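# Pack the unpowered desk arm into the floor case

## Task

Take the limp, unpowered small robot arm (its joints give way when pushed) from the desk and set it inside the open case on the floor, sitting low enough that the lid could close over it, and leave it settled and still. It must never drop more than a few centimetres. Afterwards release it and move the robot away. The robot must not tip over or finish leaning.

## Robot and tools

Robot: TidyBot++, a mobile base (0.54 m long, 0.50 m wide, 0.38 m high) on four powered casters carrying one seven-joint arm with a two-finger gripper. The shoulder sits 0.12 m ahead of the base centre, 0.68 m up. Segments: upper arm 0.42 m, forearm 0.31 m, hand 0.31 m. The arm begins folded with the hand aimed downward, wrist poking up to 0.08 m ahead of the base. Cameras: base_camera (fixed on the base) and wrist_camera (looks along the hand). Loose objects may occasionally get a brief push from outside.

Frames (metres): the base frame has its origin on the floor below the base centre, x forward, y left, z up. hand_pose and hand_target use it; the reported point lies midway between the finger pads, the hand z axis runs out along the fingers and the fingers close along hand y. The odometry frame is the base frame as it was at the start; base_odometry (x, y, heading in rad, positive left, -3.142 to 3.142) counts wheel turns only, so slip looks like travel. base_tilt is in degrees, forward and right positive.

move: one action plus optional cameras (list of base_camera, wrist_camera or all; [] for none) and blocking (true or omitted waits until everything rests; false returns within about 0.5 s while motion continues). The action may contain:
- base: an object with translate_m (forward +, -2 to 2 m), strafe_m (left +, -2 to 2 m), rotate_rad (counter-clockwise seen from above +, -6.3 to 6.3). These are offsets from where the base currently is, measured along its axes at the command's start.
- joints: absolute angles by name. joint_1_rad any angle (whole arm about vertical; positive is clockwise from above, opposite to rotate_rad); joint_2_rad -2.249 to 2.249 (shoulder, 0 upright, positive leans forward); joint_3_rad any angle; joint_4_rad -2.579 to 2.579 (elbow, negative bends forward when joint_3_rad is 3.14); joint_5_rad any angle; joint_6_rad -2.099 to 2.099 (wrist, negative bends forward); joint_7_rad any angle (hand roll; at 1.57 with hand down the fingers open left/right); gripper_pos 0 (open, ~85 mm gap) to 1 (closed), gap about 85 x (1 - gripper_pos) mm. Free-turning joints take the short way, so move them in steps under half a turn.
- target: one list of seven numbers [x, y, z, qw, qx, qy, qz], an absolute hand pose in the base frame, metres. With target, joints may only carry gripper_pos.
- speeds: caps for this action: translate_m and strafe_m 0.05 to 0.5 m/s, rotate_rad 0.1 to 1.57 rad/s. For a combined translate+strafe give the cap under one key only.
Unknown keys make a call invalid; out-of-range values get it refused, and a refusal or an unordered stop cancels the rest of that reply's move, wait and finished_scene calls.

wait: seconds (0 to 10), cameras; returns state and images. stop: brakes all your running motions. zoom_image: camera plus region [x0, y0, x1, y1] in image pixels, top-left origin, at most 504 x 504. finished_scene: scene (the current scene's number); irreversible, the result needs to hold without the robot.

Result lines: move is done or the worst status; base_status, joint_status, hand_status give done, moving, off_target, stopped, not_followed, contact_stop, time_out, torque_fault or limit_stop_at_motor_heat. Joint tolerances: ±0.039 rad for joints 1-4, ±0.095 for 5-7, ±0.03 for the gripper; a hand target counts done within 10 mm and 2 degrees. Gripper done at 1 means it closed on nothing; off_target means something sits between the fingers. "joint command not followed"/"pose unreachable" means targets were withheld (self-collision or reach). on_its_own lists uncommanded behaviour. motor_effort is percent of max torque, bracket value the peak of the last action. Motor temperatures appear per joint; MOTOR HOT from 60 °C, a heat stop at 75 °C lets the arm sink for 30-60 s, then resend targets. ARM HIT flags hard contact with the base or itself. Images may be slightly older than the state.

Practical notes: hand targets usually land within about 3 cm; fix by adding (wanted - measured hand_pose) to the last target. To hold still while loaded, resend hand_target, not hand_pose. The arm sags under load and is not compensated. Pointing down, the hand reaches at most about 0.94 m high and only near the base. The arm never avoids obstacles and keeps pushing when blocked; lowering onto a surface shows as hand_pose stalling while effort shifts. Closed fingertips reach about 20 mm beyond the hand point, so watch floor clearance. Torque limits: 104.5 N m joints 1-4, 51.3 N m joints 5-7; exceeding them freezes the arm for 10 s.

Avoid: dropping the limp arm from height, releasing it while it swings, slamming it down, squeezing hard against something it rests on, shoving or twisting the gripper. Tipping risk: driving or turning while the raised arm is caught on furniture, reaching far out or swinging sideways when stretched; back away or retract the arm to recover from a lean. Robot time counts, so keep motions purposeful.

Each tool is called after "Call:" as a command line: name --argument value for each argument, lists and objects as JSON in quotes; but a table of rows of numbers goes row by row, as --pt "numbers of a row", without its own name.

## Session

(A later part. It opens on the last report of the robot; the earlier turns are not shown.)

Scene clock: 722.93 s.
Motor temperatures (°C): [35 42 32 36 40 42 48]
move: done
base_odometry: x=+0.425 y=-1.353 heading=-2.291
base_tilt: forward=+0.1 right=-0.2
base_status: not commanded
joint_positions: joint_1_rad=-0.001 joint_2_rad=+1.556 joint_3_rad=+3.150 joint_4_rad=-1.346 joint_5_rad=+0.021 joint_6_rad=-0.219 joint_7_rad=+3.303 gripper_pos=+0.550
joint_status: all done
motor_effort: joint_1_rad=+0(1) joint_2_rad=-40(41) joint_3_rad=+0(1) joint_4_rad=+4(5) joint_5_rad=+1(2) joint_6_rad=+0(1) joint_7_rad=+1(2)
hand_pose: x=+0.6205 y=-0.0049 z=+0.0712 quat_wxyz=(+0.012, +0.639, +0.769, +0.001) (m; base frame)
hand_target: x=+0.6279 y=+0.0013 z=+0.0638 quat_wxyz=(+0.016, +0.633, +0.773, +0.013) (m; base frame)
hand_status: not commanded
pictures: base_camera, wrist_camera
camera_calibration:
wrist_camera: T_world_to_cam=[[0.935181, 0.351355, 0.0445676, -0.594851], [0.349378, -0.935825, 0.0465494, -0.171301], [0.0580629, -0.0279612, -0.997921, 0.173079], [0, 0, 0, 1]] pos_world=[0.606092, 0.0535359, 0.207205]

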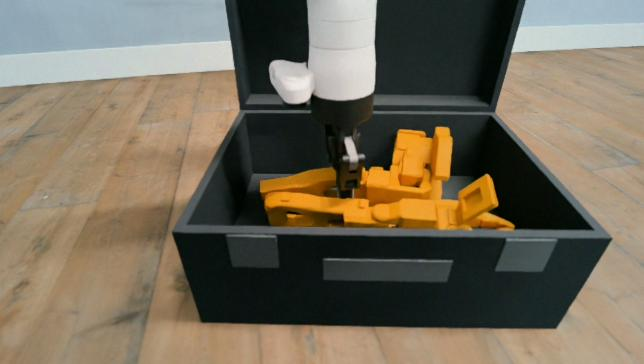

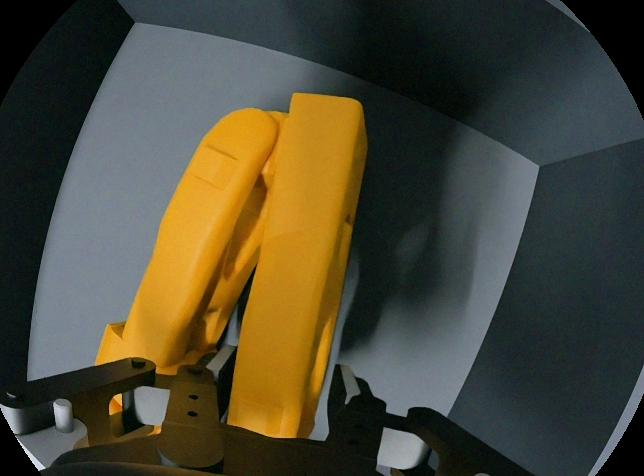

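Call:
move --joints '{"joint_2_rad":1.454,"joint_4_rad":-1.417,"joint_6_rad":-0.27}' --cameras '[]'

Call:
move --joints '{"joint_2_rad":1.152,"joint_4_rad":-1.6365,"joint_6_rad":-0.353}' --cameras '["base_camera","wrist_camera"]'

Call:
move --joints '{"joint_2_rad":0.745,"joint_4_rad":-1.80,"joint_6_rad":-0.62}' --cameras '["base_camera","wrist_camera"]'

Scene clock: 735.07 s.
Motor temperatures (°C): [35 42 32 36 40 42 48]
move: done
base_odometry: x=+0.425 y=-1.353 heading=-2.291
base_tilt: forward=+0.1 right=-0.2
base_status: not commanded
joint_positions: joint_1_rad=-0.001 joint_2_rad=+1.445 joint_3_rad=+3.150 joint_4_rad=-1.403 joint_5_rad=+0.021 joint_6_rad=-0.242 joint_7_rad=+3.303 gripper_pos=+0.550
joint_status: all done
motor_effort: joint_1_rad=+1(1) joint_2_rad=-41(44) joint_3_rad=+0(1) joint_4_rad=+5(7) joint_5_rad=+1(1) joint_6_rad=+0(3) joint_7_rad=+1(2)
hand_pose: x=+0.6434 y=-0.0050 z=+0.1225 quat_wxyz=(+0.024, +0.640, +0.768, +0.011) (m; base frame)
hand_target: x=+0.6211 y=+0.0013 z=+0.1166 quat_wxyz=(+0.000, +0.634, +0.774, +0.000) (m; base frame)
hand_status: not commanded
pictures: none
No camera images: "cameras" was empty.

Scene clock: 736.60 s.
Motor temperatures (°C): [35 42 32 36 40 42 48]
move: done
base_odometry: x=+0.425 y=-1.353 heading=-2.291
base_tilt: forward=+0.1 right=-0.2
base_status: not commanded
joint_positions: joint_1_rad=-0.001 joint_2_rad=+1.140 joint_3_rad=+3.150 joint_4_rad=-1.610 joint_5_rad=+0.021 joint_6_rad=-0.301 joint_7_rad=+3.303 gripper_pos=+0.550
joint_status: all done
motor_effort: joint_1_rad=+0(1) joint_2_rad=-40(44) joint_3_rad=+0(1) joint_4_rad=+7(7) joint_5_rad=+0(1) joint_6_rad=+1(1) joint_7_rad=+1(2)
hand_pose: x=+0.6495 y=-0.0052 z=+0.2571 quat_wxyz=(+0.039, +0.640, +0.767, +0.024) (m; base frame)
hand_target: x=+0.6121 y=+0.0013 z=+0.2466 quat_wxyz=(+0.000, +0.634, +0.774, +0.000) (m; base frame)
hand_status: not commanded
pictures: base_camera, wrist_camera
camera_calibration:
wrist_camera: T_world_to_cam=[[0.930984, 0.348176, 0.109741, -0.644126], [0.341976, -0.936976, 0.0716147, -0.192075], [0.127759, -0.0291435, -0.991377, 0.309927], [0, 0, 0, 1]] pos_world=[0.62576, 0.0533324, 0.391696]

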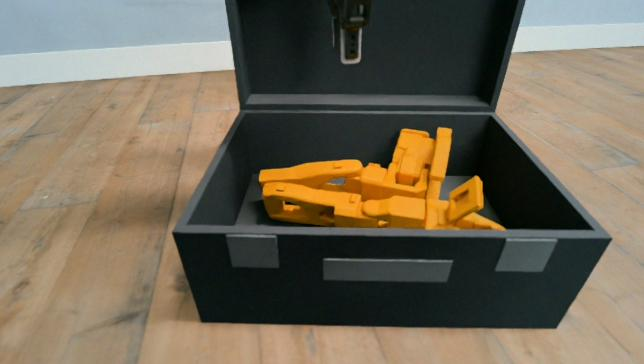

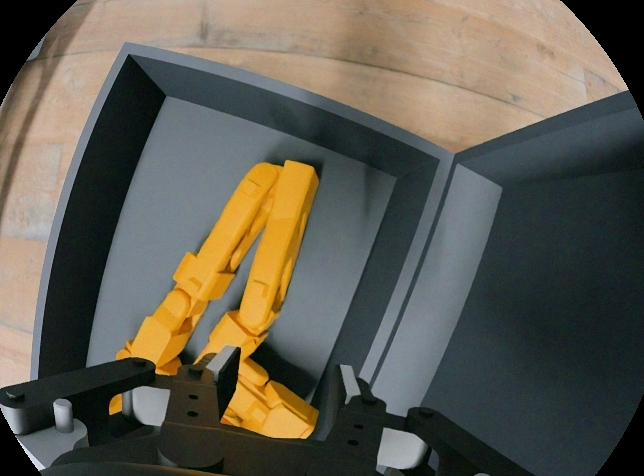

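Scene clock: 738.20 s.
Motor temperatures (°C): [35 42 32 36 40 42 48]
move: done
base_odometry: x=+0.425 y=-1.353 heading=-2.291
base_tilt: forward=+0.1 right=-0.2
base_status: not commanded
joint_positions: joint_1_rad=-0.001 joint_2_rad=+0.736 joint_3_rad=+3.150 joint_4_rad=-1.774 joint_5_rad=+0.021 joint_6_rad=-0.565 joint_7_rad=+3.303 gripper_pos=+0.550
joint_status: all done
motor_effort: joint_1_rad=+0(1) joint_2_rad=-35(43) joint_3_rad=+0(0) joint_4_rad=+10(11) joint_5_rad=+1(1) joint_6_rad=+0(2) joint_7_rad=+1(3)
hand_pose: x=+0.6075 y=-0.0062 z=+0.4290 quat_wxyz=(+0.031, +0.643, +0.765, +0.014) (m; base frame)
hand_target: x=+0.5736 y=+0.0013 z=+0.4198 quat_wxyz=(-0.009, +0.634, +0.774, -0.007) (m; base frame)
hand_status: not commanded
pictures: base_camera, wrist_camera
camera_calibration:
wrist_camera: T_world_to_cam=[[0.935373, 0.343151, 0.0855874, -0.615914], [0.338385, -0.938724, 0.0655187, -0.186096], [0.102826, -0.0323229, -0.994174, 0.502061], [0, 0, 0, 1]] pos_world=[0.587456, 0.052886, 0.564043]

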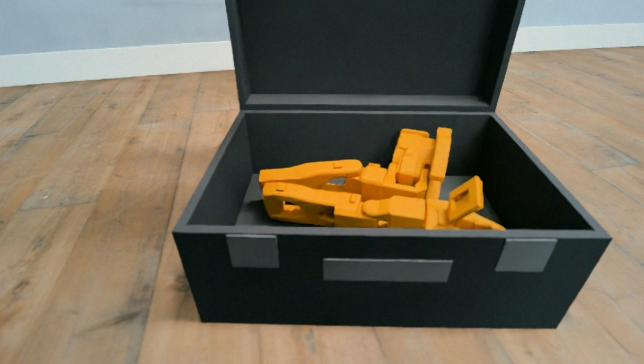

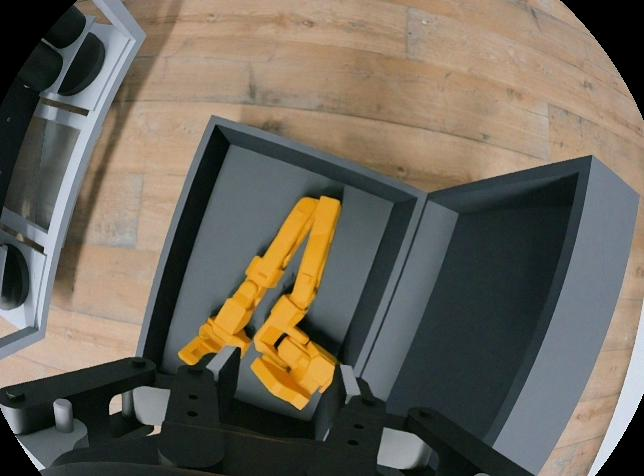

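Call:
zoom_image --camera "wrist_camera" --region '[130, 170, 390, 430]'

Call:
zoom_image --camera "base_camera" --region '[380, 90, 620, 250]'

Scaled by 1.938.

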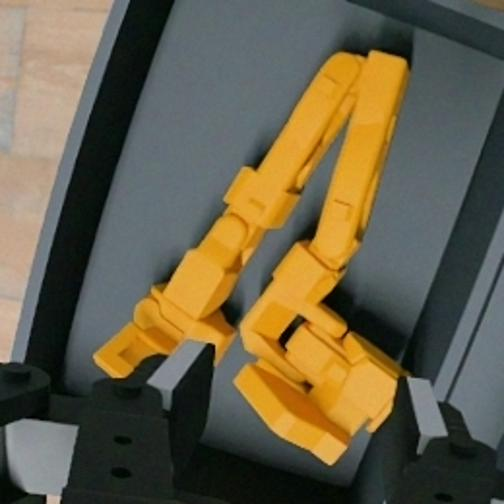

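Scaled by 2.100.

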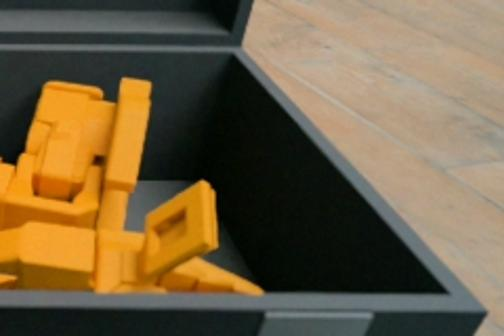

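Call:
move --base '{"translate_m":-0.08,"strafe_m":-0.138}' --speeds '{"translate_m":0.2}' --joints '{"gripper_pos":1.0}' --cameras '[]'

Call:
move --joints '{"joint_2_rad":1.2,"joint_4_rad":-1.635,"joint_6_rad":-0.26}' --cameras '["base_camera","wrist_camera"]'

Scene clock: 793.60 s.
Motor temperatures (°C): [35 42 32 36 40 42 48]
move: done
base_odometry: x=+0.374 y=-1.202 heading=-2.291
base_tilt: forward=+0.0 right=-0.2
base_status: done
joint_positions: joint_1_rad=+0.002 joint_2_rad=+0.736 joint_3_rad=+3.150 joint_4_rad=-1.777 joint_5_rad=+0.021 joint_6_rad=-0.571 joint_7_rad=+3.303 gripper_pos=+0.999
joint_status: all done
motor_effort: joint_1_rad=+0(3) joint_2_rad=-34(35) joint_3_rad=+0(2) joint_4_rad=+10(11) joint_5_rad=+0(1) joint_6_rad=+0(1) joint_7_rad=+2(2)
hand_pose: x=+0.6043 y=-0.0076 z=+0.4284 quat_wxyz=(+0.028, +0.644, +0.765, +0.012) (m; base frame)
hand_target: x=+0.5736 y=+0.0013 z=+0.4198 quat_wxyz=(-0.009, +0.634, +0.774, -0.007) (m; base frame)
hand_status: not commanded
pictures: none
No camera images: "cameras" was empty.

Scene clock: 795.27 s.
Motor temperatures (°C): [35 42 32 36 40 42 48]
move: done
base_odometry: x=+0.374 y=-1.202 heading=-2.291
base_tilt: forward=+0.0 right=-0.2
base_status: not commanded
joint_positions: joint_1_rad=+0.002 joint_2_rad=+1.185 joint_3_rad=+3.150 joint_4_rad=-1.663 joint_5_rad=+0.021 joint_6_rad=-0.315 joint_7_rad=+3.303 gripper_pos=+0.999
joint_status: all done
motor_effort: joint_1_rad=+0(1) joint_2_rad=-38(41) joint_3_rad=+0(1) joint_4_rad=+5(10) joint_5_rad=+1(1) joint_6_rad=+0(1) joint_7_rad=+2(2)
hand_pose: x=+0.5934 y=-0.0067 z=+0.2281 quat_wxyz=(-0.003, +0.642, +0.767, -0.012) (m; base frame)
hand_target: x=+0.6205 y=+0.0013 z=+0.2236 quat_wxyz=(+0.018, +0.633, +0.773, +0.015) (m; base frame)
hand_status: not commanded
pictures: base_camera, wrist_camera
camera_calibration:
wrist_camera: T_world_to_cam=[[0.938634, 0.34487, 0.00552411, -0.568985], [0.34451, -0.93819, 0.0333475, -0.164954], [0.0166832, -0.029398, -0.999429, 0.356106], [0, 0, 0, 1]] pos_world=[0.584956, 0.051936, 0.364546]

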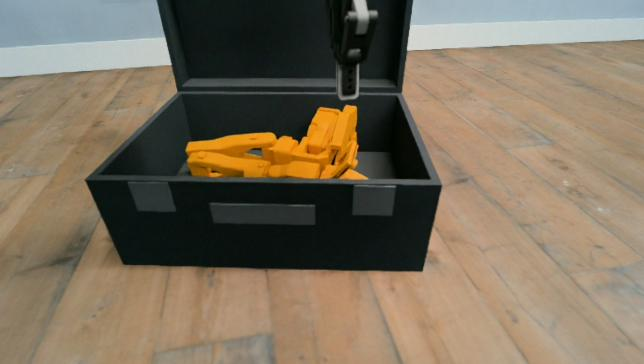

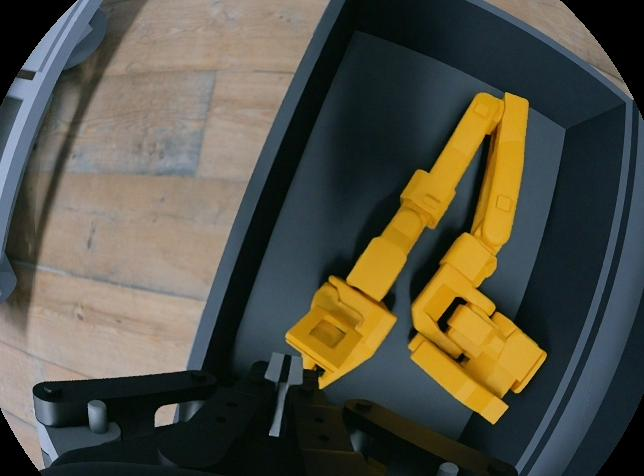

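Call:
move --base '{"translate_m":0.012,"strafe_m":-0.003}' --speeds '{"translate_m":0.1}' --joints '{"joint_2_rad":1.31,"joint_4_rad":-1.58,"joint_6_rad":-0.22}' --cameras '["base_camera","wrist_camera"]'

Scene clock: 812.07 s.
Motor temperatures (°C): [35 42 32 36 40 42 48]
move: done
base_odometry: x=+0.363 y=-1.209 heading=-2.291
base_tilt: forward=+0.1 right=-0.3
base_status: done
joint_positions: joint_1_rad=+0.002 joint_2_rad=+1.298 joint_3_rad=+3.150 joint_4_rad=-1.604 joint_5_rad=+0.021 joint_6_rad=-0.270 joint_7_rad=+3.303 gripper_pos=+0.999
joint_status: all done
motor_effort: joint_1_rad=+1(2) joint_2_rad=-38(42) joint_3_rad=+0(1) joint_4_rad=+4(6) joint_5_rad=+1(1) joint_6_rad=-1(1) joint_7_rad=+2(2)
hand_pose: x=+0.5893 y=-0.0065 z=+0.1784 quat_wxyz=(-0.007, +0.641, +0.767, -0.015) (m; base frame)
hand_target: x=+0.6136 y=+0.0013 z=+0.1747 quat_wxyz=(+0.012, +0.634, +0.774, +0.010) (m; base frame)
hand_status: not commanded
pictures: base_camera, wrist_camera
camera_calibration:
wrist_camera: T_world_to_cam=[[0.938221, 0.346021, -0.00325697, -0.563101], [0.345962, -0.937786, 0.0294594, -0.161817], [0.00713924, -0.0287663, -0.999561, 0.31209], [0, 0, 0, 1]] pos_world=[0.582068, 0.0520727, 0.314885]

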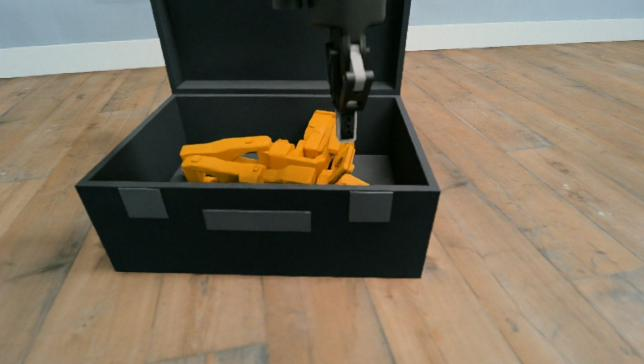

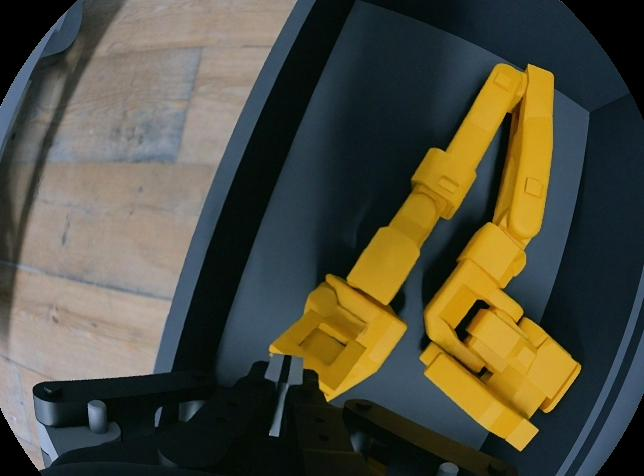

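Call:
move --base '{"translate_m":0.008}' --speeds '{"translate_m":0.1}' --cameras '[]'

Call:
move --joints '{"joint_2_rad":1.365,"joint_4_rad":-1.545,"joint_6_rad":-0.21}' --cameras '["base_camera","wrist_camera"]'

Call:
move --joints '{"joint_2_rad":1.41,"joint_4_rad":-1.513,"joint_6_rad":-0.20}' --cameras '["base_camera","wrist_camera"]'

Scene clock: 824.60 s.
Motor temperatures (°C): [35 42 32 36 40 42 48]
move: done
base_odometry: x=+0.358 y=-1.215 heading=-2.291
base_tilt: forward=+0.1 right=-0.2
base_status: done
joint_positions: joint_1_rad=+0.002 joint_2_rad=+1.298 joint_3_rad=+3.150 joint_4_rad=-1.600 joint_5_rad=+0.021 joint_6_rad=-0.267 joint_7_rad=+3.303 gripper_pos=+0.999
joint_status: not commanded
motor_effort: joint_1_rad=+1(2) joint_2_rad=-39(40) joint_3_rad=+0(1) joint_4_rad=+4(6) joint_5_rad=+1(1) joint_6_rad=+0(1) joint_7_rad=+2(2)
hand_pose: x=+0.5926 y=-0.0065 z=+0.1786 quat_wxyz=(-0.005, +0.642, +0.767, -0.013) (m; base frame)
hand_target: x=+0.6136 y=+0.0013 z=+0.1747 quat_wxyz=(+0.012, +0.634, +0.774, +0.010) (m; base frame)
hand_status: not commanded
pictures: none
No camera images: "cameras" was empty.

Scene clock: 825.43 s.
Motor temperatures (°C): [35 42 32 36 40 42 48]
move: done
base_odometry: x=+0.358 y=-1.215 heading=-2.291
base_tilt: forward=+0.2 right=-0.2
base_status: not commanded
joint_positions: joint_1_rad=+0.002 joint_2_rad=+1.350 joint_3_rad=+3.150 joint_4_rad=-1.568 joint_5_rad=+0.021 joint_6_rad=-0.259 joint_7_rad=+3.303 gripper_pos=+0.999
joint_status: all done
motor_effort: joint_1_rad=+1(1) joint_2_rad=-39(41) joint_3_rad=+0(0) joint_4_rad=+4(4) joint_5_rad=+0(1) joint_6_rad=+0(1) joint_7_rad=+2(2)
hand_pose: x=+0.5884 y=-0.0064 z=+0.1562 quat_wxyz=(-0.009, +0.641, +0.767, -0.017) (m; base frame)
hand_target: x=+0.6097 y=+0.0013 z=+0.1506 quat_wxyz=(+0.008, +0.634, +0.774, +0.007) (m; base frame)
hand_status: not commanded
pictures: base_camera, wrist_camera
camera_calibration:
wrist_camera: T_world_to_cam=[[0.93804, 0.346442, -0.00764971, -0.561618], [0.346518, -0.937634, 0.0277138, -0.160907], [0.00242861, -0.0286475, -0.999587, 0.292767], [0, 0, 0, 1]] pos_world=[0.581867, 0.0520828, 0.292809]

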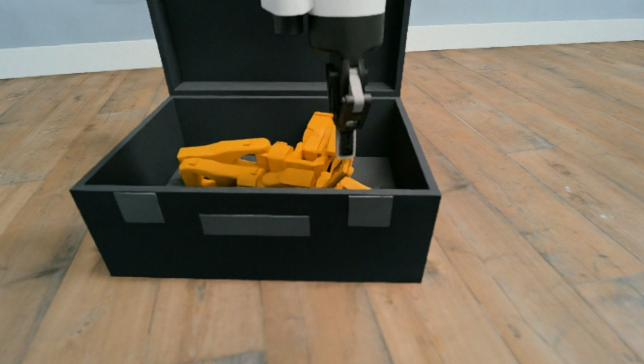

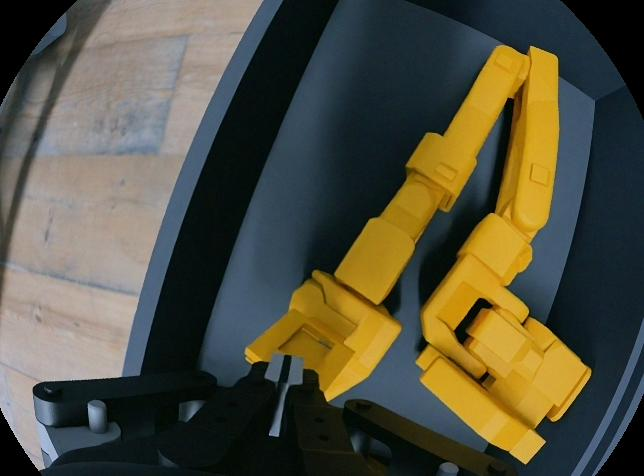

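Scene clock: 826.13 s.
Motor temperatures (°C): [35 42 32 36 40 42 48]
move: off_target
base_odometry: x=+0.358 y=-1.215 heading=-2.291
base_tilt: forward=+0.0 right=-0.1
base_status: not commanded
joint_positions: joint_1_rad=+0.003 joint_2_rad=+1.356 joint_3_rad=+3.150 joint_4_rad=-1.553 joint_5_rad=+0.021 joint_6_rad=-0.259 joint_7_rad=+3.303 gripper_pos=+0.999
joint_status: joint_2_rad off_target (ended at +1.356, target +1.410); joint_4_rad off_target (ended at -1.553, target -1.513); the others done
motor_effort: joint_1_rad=-2(3) joint_2_rad=-34(40) joint_3_rad=-4(4) joint_4_rad=+5(6) joint_5_rad=+0(1) joint_6_rad=+3(4) joint_7_rad=+1(2)
hand_pose: x=+0.5945 y=-0.0071 z=+0.1543 quat_wxyz=(-0.006, +0.642, +0.767, -0.014) (m; base frame)
hand_target: x=+0.6083 y=+0.0013 z=+0.1310 quat_wxyz=(+0.007, +0.634, +0.774, +0.006) (m; base frame)
hand_status: not commanded
pictures: base_camera, wrist_camera
camera_calibration:
wrist_camera: T_world_to_cam=[[0.938524, 0.345212, 0.000857843, -0.568724], [0.345022, -0.938086, 0.0308992, -0.163235], [0.0114715, -0.0287037, -0.999522, 0.285446], [0, 0, 0, 1]] pos_world=[0.586806, 0.0513952, 0.290842]

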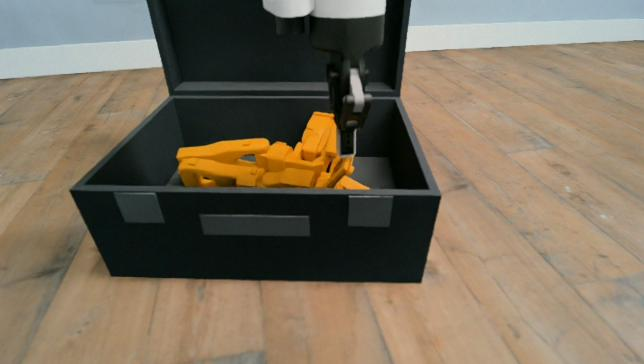

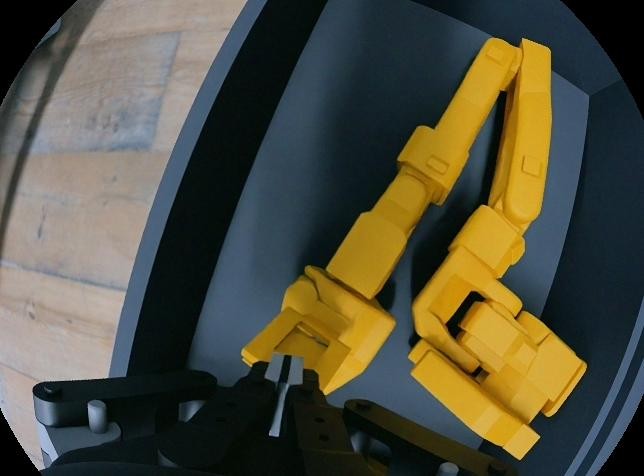

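Call:
move --joints '{"joint_1_rad": 0, "joint_2_rad": 1.433, "joint_3_rad": 3.1416, "joint_4_rad": -1.485, "joint_5_rad": 0, "joint_6_rad": -0.19, "joint_7_rad": 3.34}' --cameras '["base_camera","wrist_camera"]'

Scene clock: 843.73 s.
Motor temperatures (°C): [35 42 32 36 40 42 48]
move: off_target
base_odometry: x=+0.358 y=-1.215 heading=-2.291
base_tilt: forward=+0.0 right=-0.2
base_status: not commanded
joint_positions: joint_1_rad=+0.004 joint_2_rad=+1.365 joint_3_rad=+3.150 joint_4_rad=-1.516 joint_5_rad=+0.021 joint_6_rad=-0.250 joint_7_rad=+3.303 gripper_pos=+0.999
joint_status: joint_2_rad off_target (ended at +1.365, target +1.433); the others done
motor_effort: joint_1_rad=-2(4) joint_2_rad=-31(33) joint_3_rad=-5(5) joint_4_rad=+5(8) joint_5_rad=+0(1) joint_6_rad=+2(5) joint_7_rad=+2(2)
hand_pose: x=+0.6150 y=-0.0076 z=+0.1526 quat_wxyz=(+0.008, +0.642, +0.767, -0.002) (m; base frame)
hand_target: x=+0.6159 y=+0.0013 z=+0.1219 quat_wxyz=(+0.013, +0.634, +0.774, +0.011) (m; base frame)
hand_status: not commanded
pictures: base_camera, wrist_camera
camera_calibration:
wrist_camera: T_world_to_cam=[[0.937991, 0.344879, 0.0350983, -0.592644], [0.343332, -0.938207, 0.0434828, -0.171503], [0.0479258, -0.0287361, -0.998437, 0.260859], [0, 0, 0, 1]] pos_world=[0.602275, 0.0509809, 0.28871]

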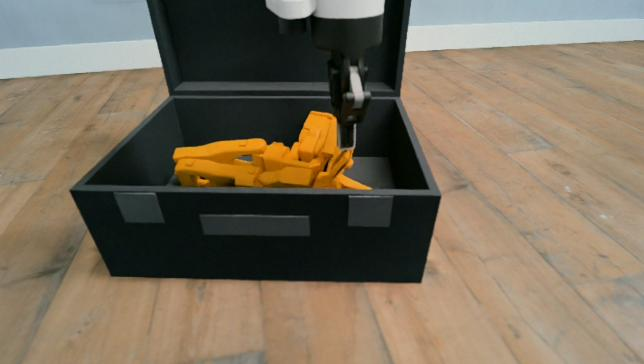

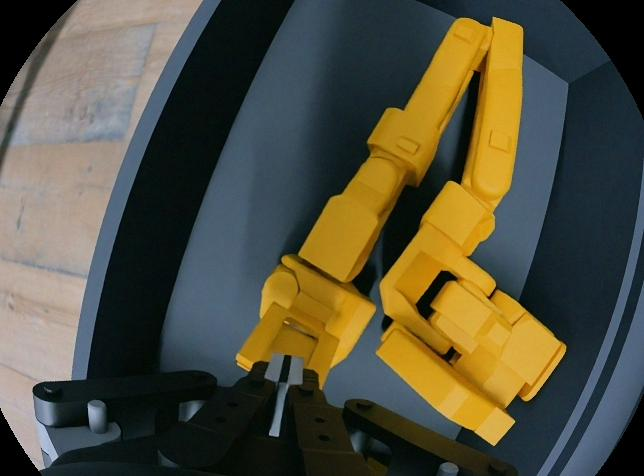

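Call:
move --joints '{"joint_1_rad": 0, "joint_2_rad": 1.48, "joint_3_rad": 3.1416, "joint_4_rad": -1.455, "joint_5_rad": 0, "joint_6_rad": -0.20, "joint_7_rad": 3.34}' --cameras '["base_camera"]'

Call:
zoom_image --camera "base_camera" --region '[60, 80, 460, 290]'

Scene clock: 851.30 s.
Motor temperatures (°C): [35 42 32 36 40 42 48]
move: off_target
base_odometry: x=+0.358 y=-1.215 heading=-2.291
base_tilt: forward=+0.0 right=-0.1
base_status: not commanded
joint_positions: joint_1_rad=+0.009 joint_2_rad=+1.378 joint_3_rad=+3.150 joint_4_rad=-1.475 joint_5_rad=+0.021 joint_6_rad=-0.246 joint_7_rad=+3.303 gripper_pos=+0.999
joint_status: joint_2_rad off_target (ended at +1.378, target +1.480); the others done
motor_effort: joint_1_rad=-4(5) joint_2_rad=-26(31) joint_3_rad=-6(7) joint_4_rad=+3(6) joint_5_rad=+0(1) joint_6_rad=+1(4) joint_7_rad=+1(2)
hand_pose: x=+0.6344 y=-0.0101 z=+0.1497 quat_wxyz=(+0.021, +0.644, +0.765, +0.008) (m; base frame)
hand_target: x=+0.6046 y=+0.0013 z=+0.1010 quat_wxyz=(+0.003, +0.634, +0.774, +0.002) (m; base frame)
hand_status: not commanded
pictures: base_camera

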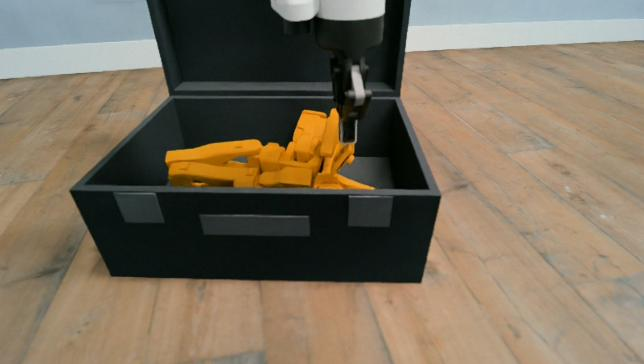

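Scaled by 1.260.

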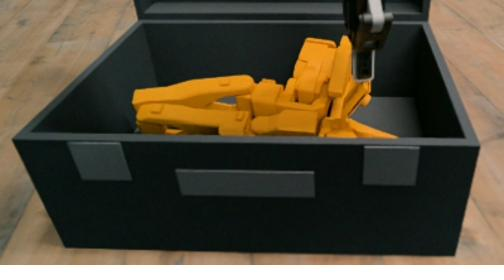

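Call:
move --joints '{"joint_1_rad": 0, "joint_2_rad": 1.30, "joint_3_rad": 3.1416, "joint_4_rad": -1.54, "joint_5_rad": 0, "joint_6_rad": -0.25, "joint_7_rad": 3.34}' --cameras '[]'

Call:
move --joints '{"joint_1_rad": 0, "joint_2_rad": 0.745, "joint_3_rad": 3.1416, "joint_4_rad": -1.80, "joint_5_rad": 0, "joint_6_rad": -0.62, "joint_7_rad": 3.34}'

Call:
zoom_image --camera "base_camera" --region '[60, 80, 460, 290]'

Scene clock: 859.27 s.
Motor temperatures (°C): [35 41 32 36 40 42 48]
move: done
base_odometry: x=+0.358 y=-1.215 heading=-2.291
base_tilt: forward=+0.2 right=-0.1
base_status: not commanded
joint_positions: joint_1_rad=+0.004 joint_2_rad=+1.289 joint_3_rad=+3.150 joint_4_rad=-1.518 joint_5_rad=+0.021 joint_6_rad=-0.246 joint_7_rad=+3.303 gripper_pos=+0.999
joint_status: all done
motor_effort: joint_1_rad=+1(3) joint_2_rad=-41(43) joint_3_rad=+0(6) joint_4_rad=+6(6) joint_5_rad=+1(2) joint_6_rad=+1(3) joint_7_rad=+1(3)
hand_pose: x=+0.6543 y=-0.0078 z=+0.1920 quat_wxyz=(+0.039, +0.642, +0.766, +0.023) (m; base frame)
hand_target: x=+0.6339 y=+0.0013 z=+0.1833 quat_wxyz=(+0.020, +0.633, +0.773, +0.016) (m; base frame)
hand_status: not commanded
pictures: none
No camera images: "cameras" was empty.

Scene clock: 861.07 s.
Motor temperatures (°C): [35 41 32 36 40 42 48]
move: done
base_odometry: x=+0.358 y=-1.215 heading=-2.291
base_tilt: forward=+0.1 right=-0.1
base_status: not commanded
joint_positions: joint_1_rad=+0.004 joint_2_rad=+0.740 joint_3_rad=+3.150 joint_4_rad=-1.774 joint_5_rad=+0.021 joint_6_rad=-0.565 joint_7_rad=+3.303 gripper_pos=+0.999
joint_status: all done
motor_effort: joint_1_rad=+0(2) joint_2_rad=-34(44) joint_3_rad=+0(1) joint_4_rad=+10(11) joint_5_rad=+2(2) joint_6_rad=+0(2) joint_7_rad=+1(3)
hand_pose: x=+0.6066 y=-0.0087 z=+0.4275 quat_wxyz=(+0.029, +0.645, +0.764, +0.013) (m; base frame)
hand_target: x=+0.5736 y=+0.0013 z=+0.4198 quat_wxyz=(-0.009, +0.634, +0.774, -0.007) (m; base frame)
hand_status: not commanded
pictures: base_camera, wrist_camera
camera_calibration:
wrist_camera: T_world_to_cam=[[0.937438, 0.338234, 0.0825136, -0.614016], [0.333676, -0.940492, 0.0643042, -0.184692], [0.0993533, -0.0327484, -0.994513, 0.502761], [0, 0, 0, 1]] pos_world=[0.587278, 0.0504445, 0.562544]

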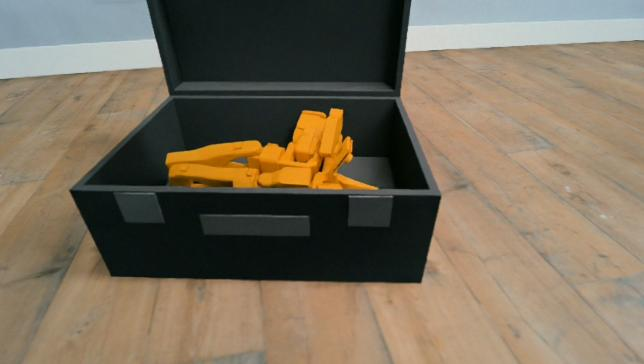

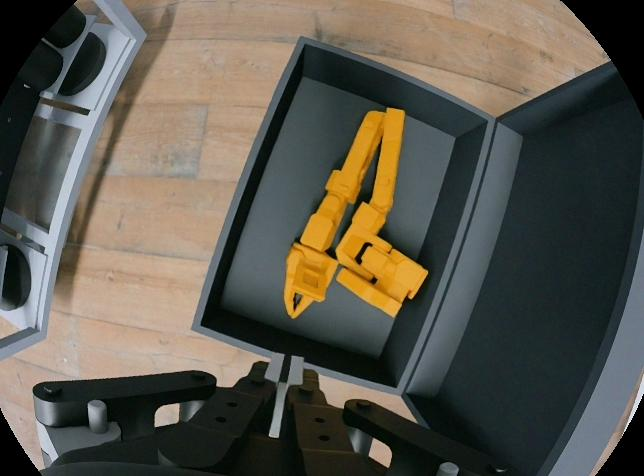

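Scaled by 1.260.

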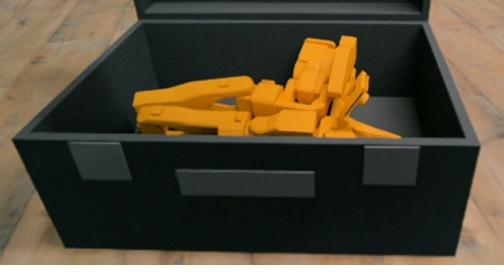

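Call:
zoom_image --camera "wrist_camera" --region '[320, 200, 520, 420]'

Call:
zoom_image --camera "base_camera" --region '[270, 80, 430, 200]'

Scaled by 2.291.

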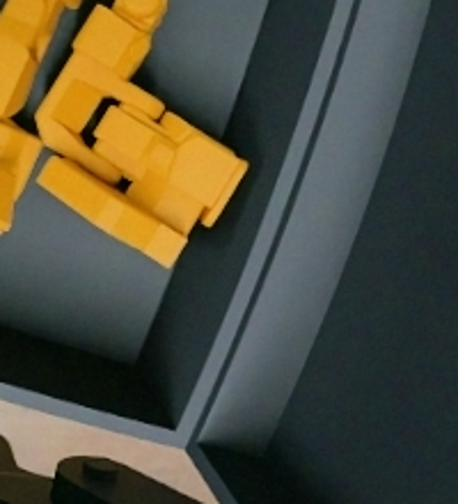

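Scaled by 3.150.

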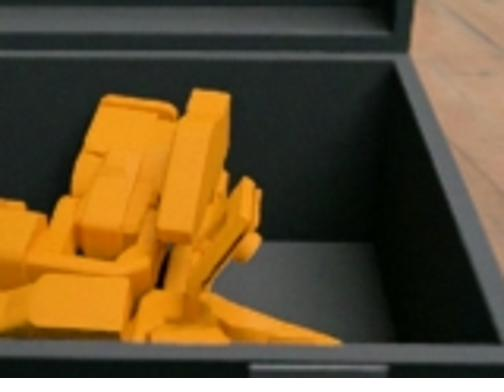

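Call:
zoom_image --camera "wrist_camera" --region '[260, 180, 440, 340]'

Call:
zoom_image --camera "base_camera" --region '[290, 100, 390, 195]'

Scaled by 2.800.

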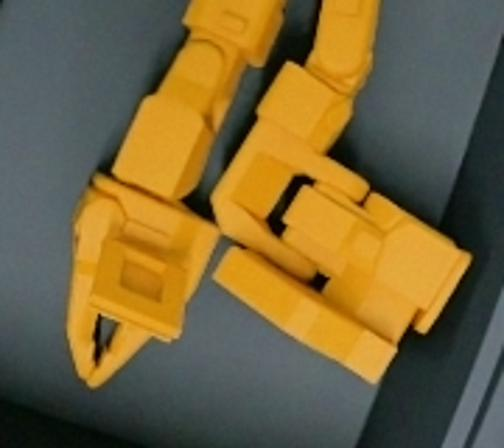

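Scaled by 5.040.

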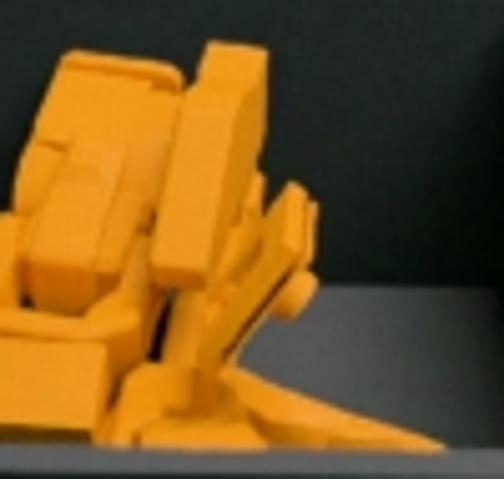

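Call:
move --base '{"translate_m": -0.6}'

Call:
zoom_image --camera "base_camera" --region '[200, 0, 440, 140]'

Scene clock: 944.90 s.
Motor temperatures (°C): [35 41 32 36 39 42 48]
move: done
base_odometry: x=+0.754 y=-0.764 heading=-2.291
base_tilt: forward=+0.1 right=-0.2
base_status: done
joint_positions: joint_1_rad=+0.003 joint_2_rad=+0.736 joint_3_rad=+3.150 joint_4_rad=-1.786 joint_5_rad=+0.021 joint_6_rad=-0.578 joint_7_rad=+3.303 gripper_pos=+0.999
joint_status: not commanded
motor_effort: joint_1_rad=+1(2) joint_2_rad=-34(37) joint_3_rad=+0(1) joint_4_rad=+10(12) joint_5_rad=+0(2) joint_6_rad=+0(1) joint_7_rad=+1(3)
hand_pose: x=+0.5970 y=-0.0083 z=+0.4269 quat_wxyz=(+0.022, +0.645, +0.764, +0.007) (m; base frame)
hand_target: x=+0.5736 y=+0.0013 z=+0.4198 quat_wxyz=(-0.009, +0.634, +0.774, -0.007) (m; base frame)
hand_status: not commanded
pictures: base_camera, wrist_camera
camera_calibration:
wrist_camera: T_world_to_cam=[[0.938745, 0.338704, 0.0635393, -0.597827], [0.335382, -0.940325, 0.0575125, -0.179203], [0.0792273, -0.0326796, -0.996321, 0.515908], [0, 0, 0, 1]] pos_world=[0.580434, 0.0508371, 0.562302]

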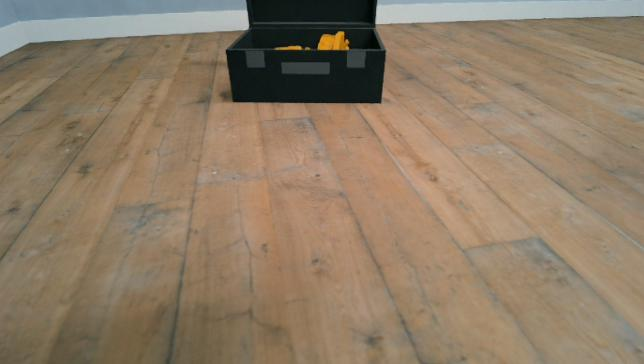

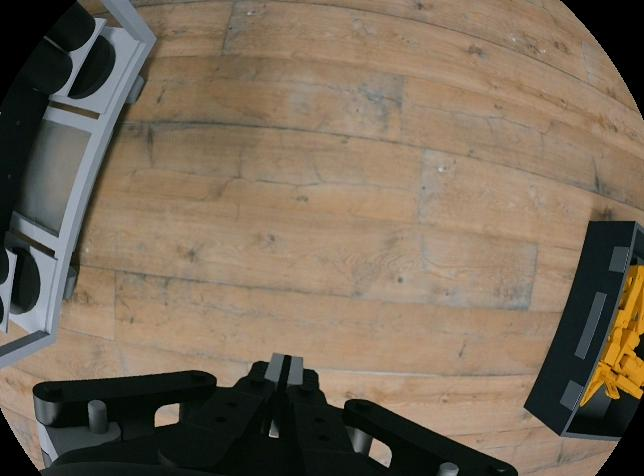

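Scaled by 2.100.

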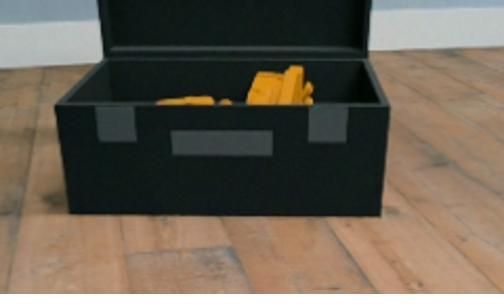

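Call:
zoom_image --camera "base_camera" --region '[300, 20, 390, 80]'

Call:
zoom_image --camera "base_camera" --region '[220, 20, 310, 80]'

Scaled by 5.600.

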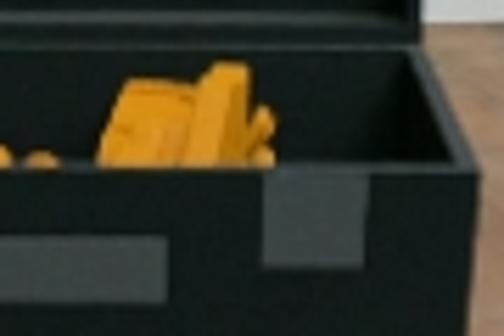

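Scaled by 5.600.

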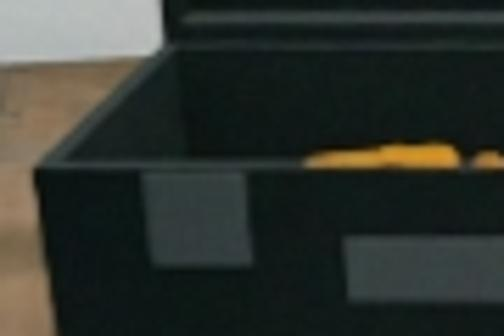

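Call:
finished_scene --scene 2

The scene is finished: the task was done.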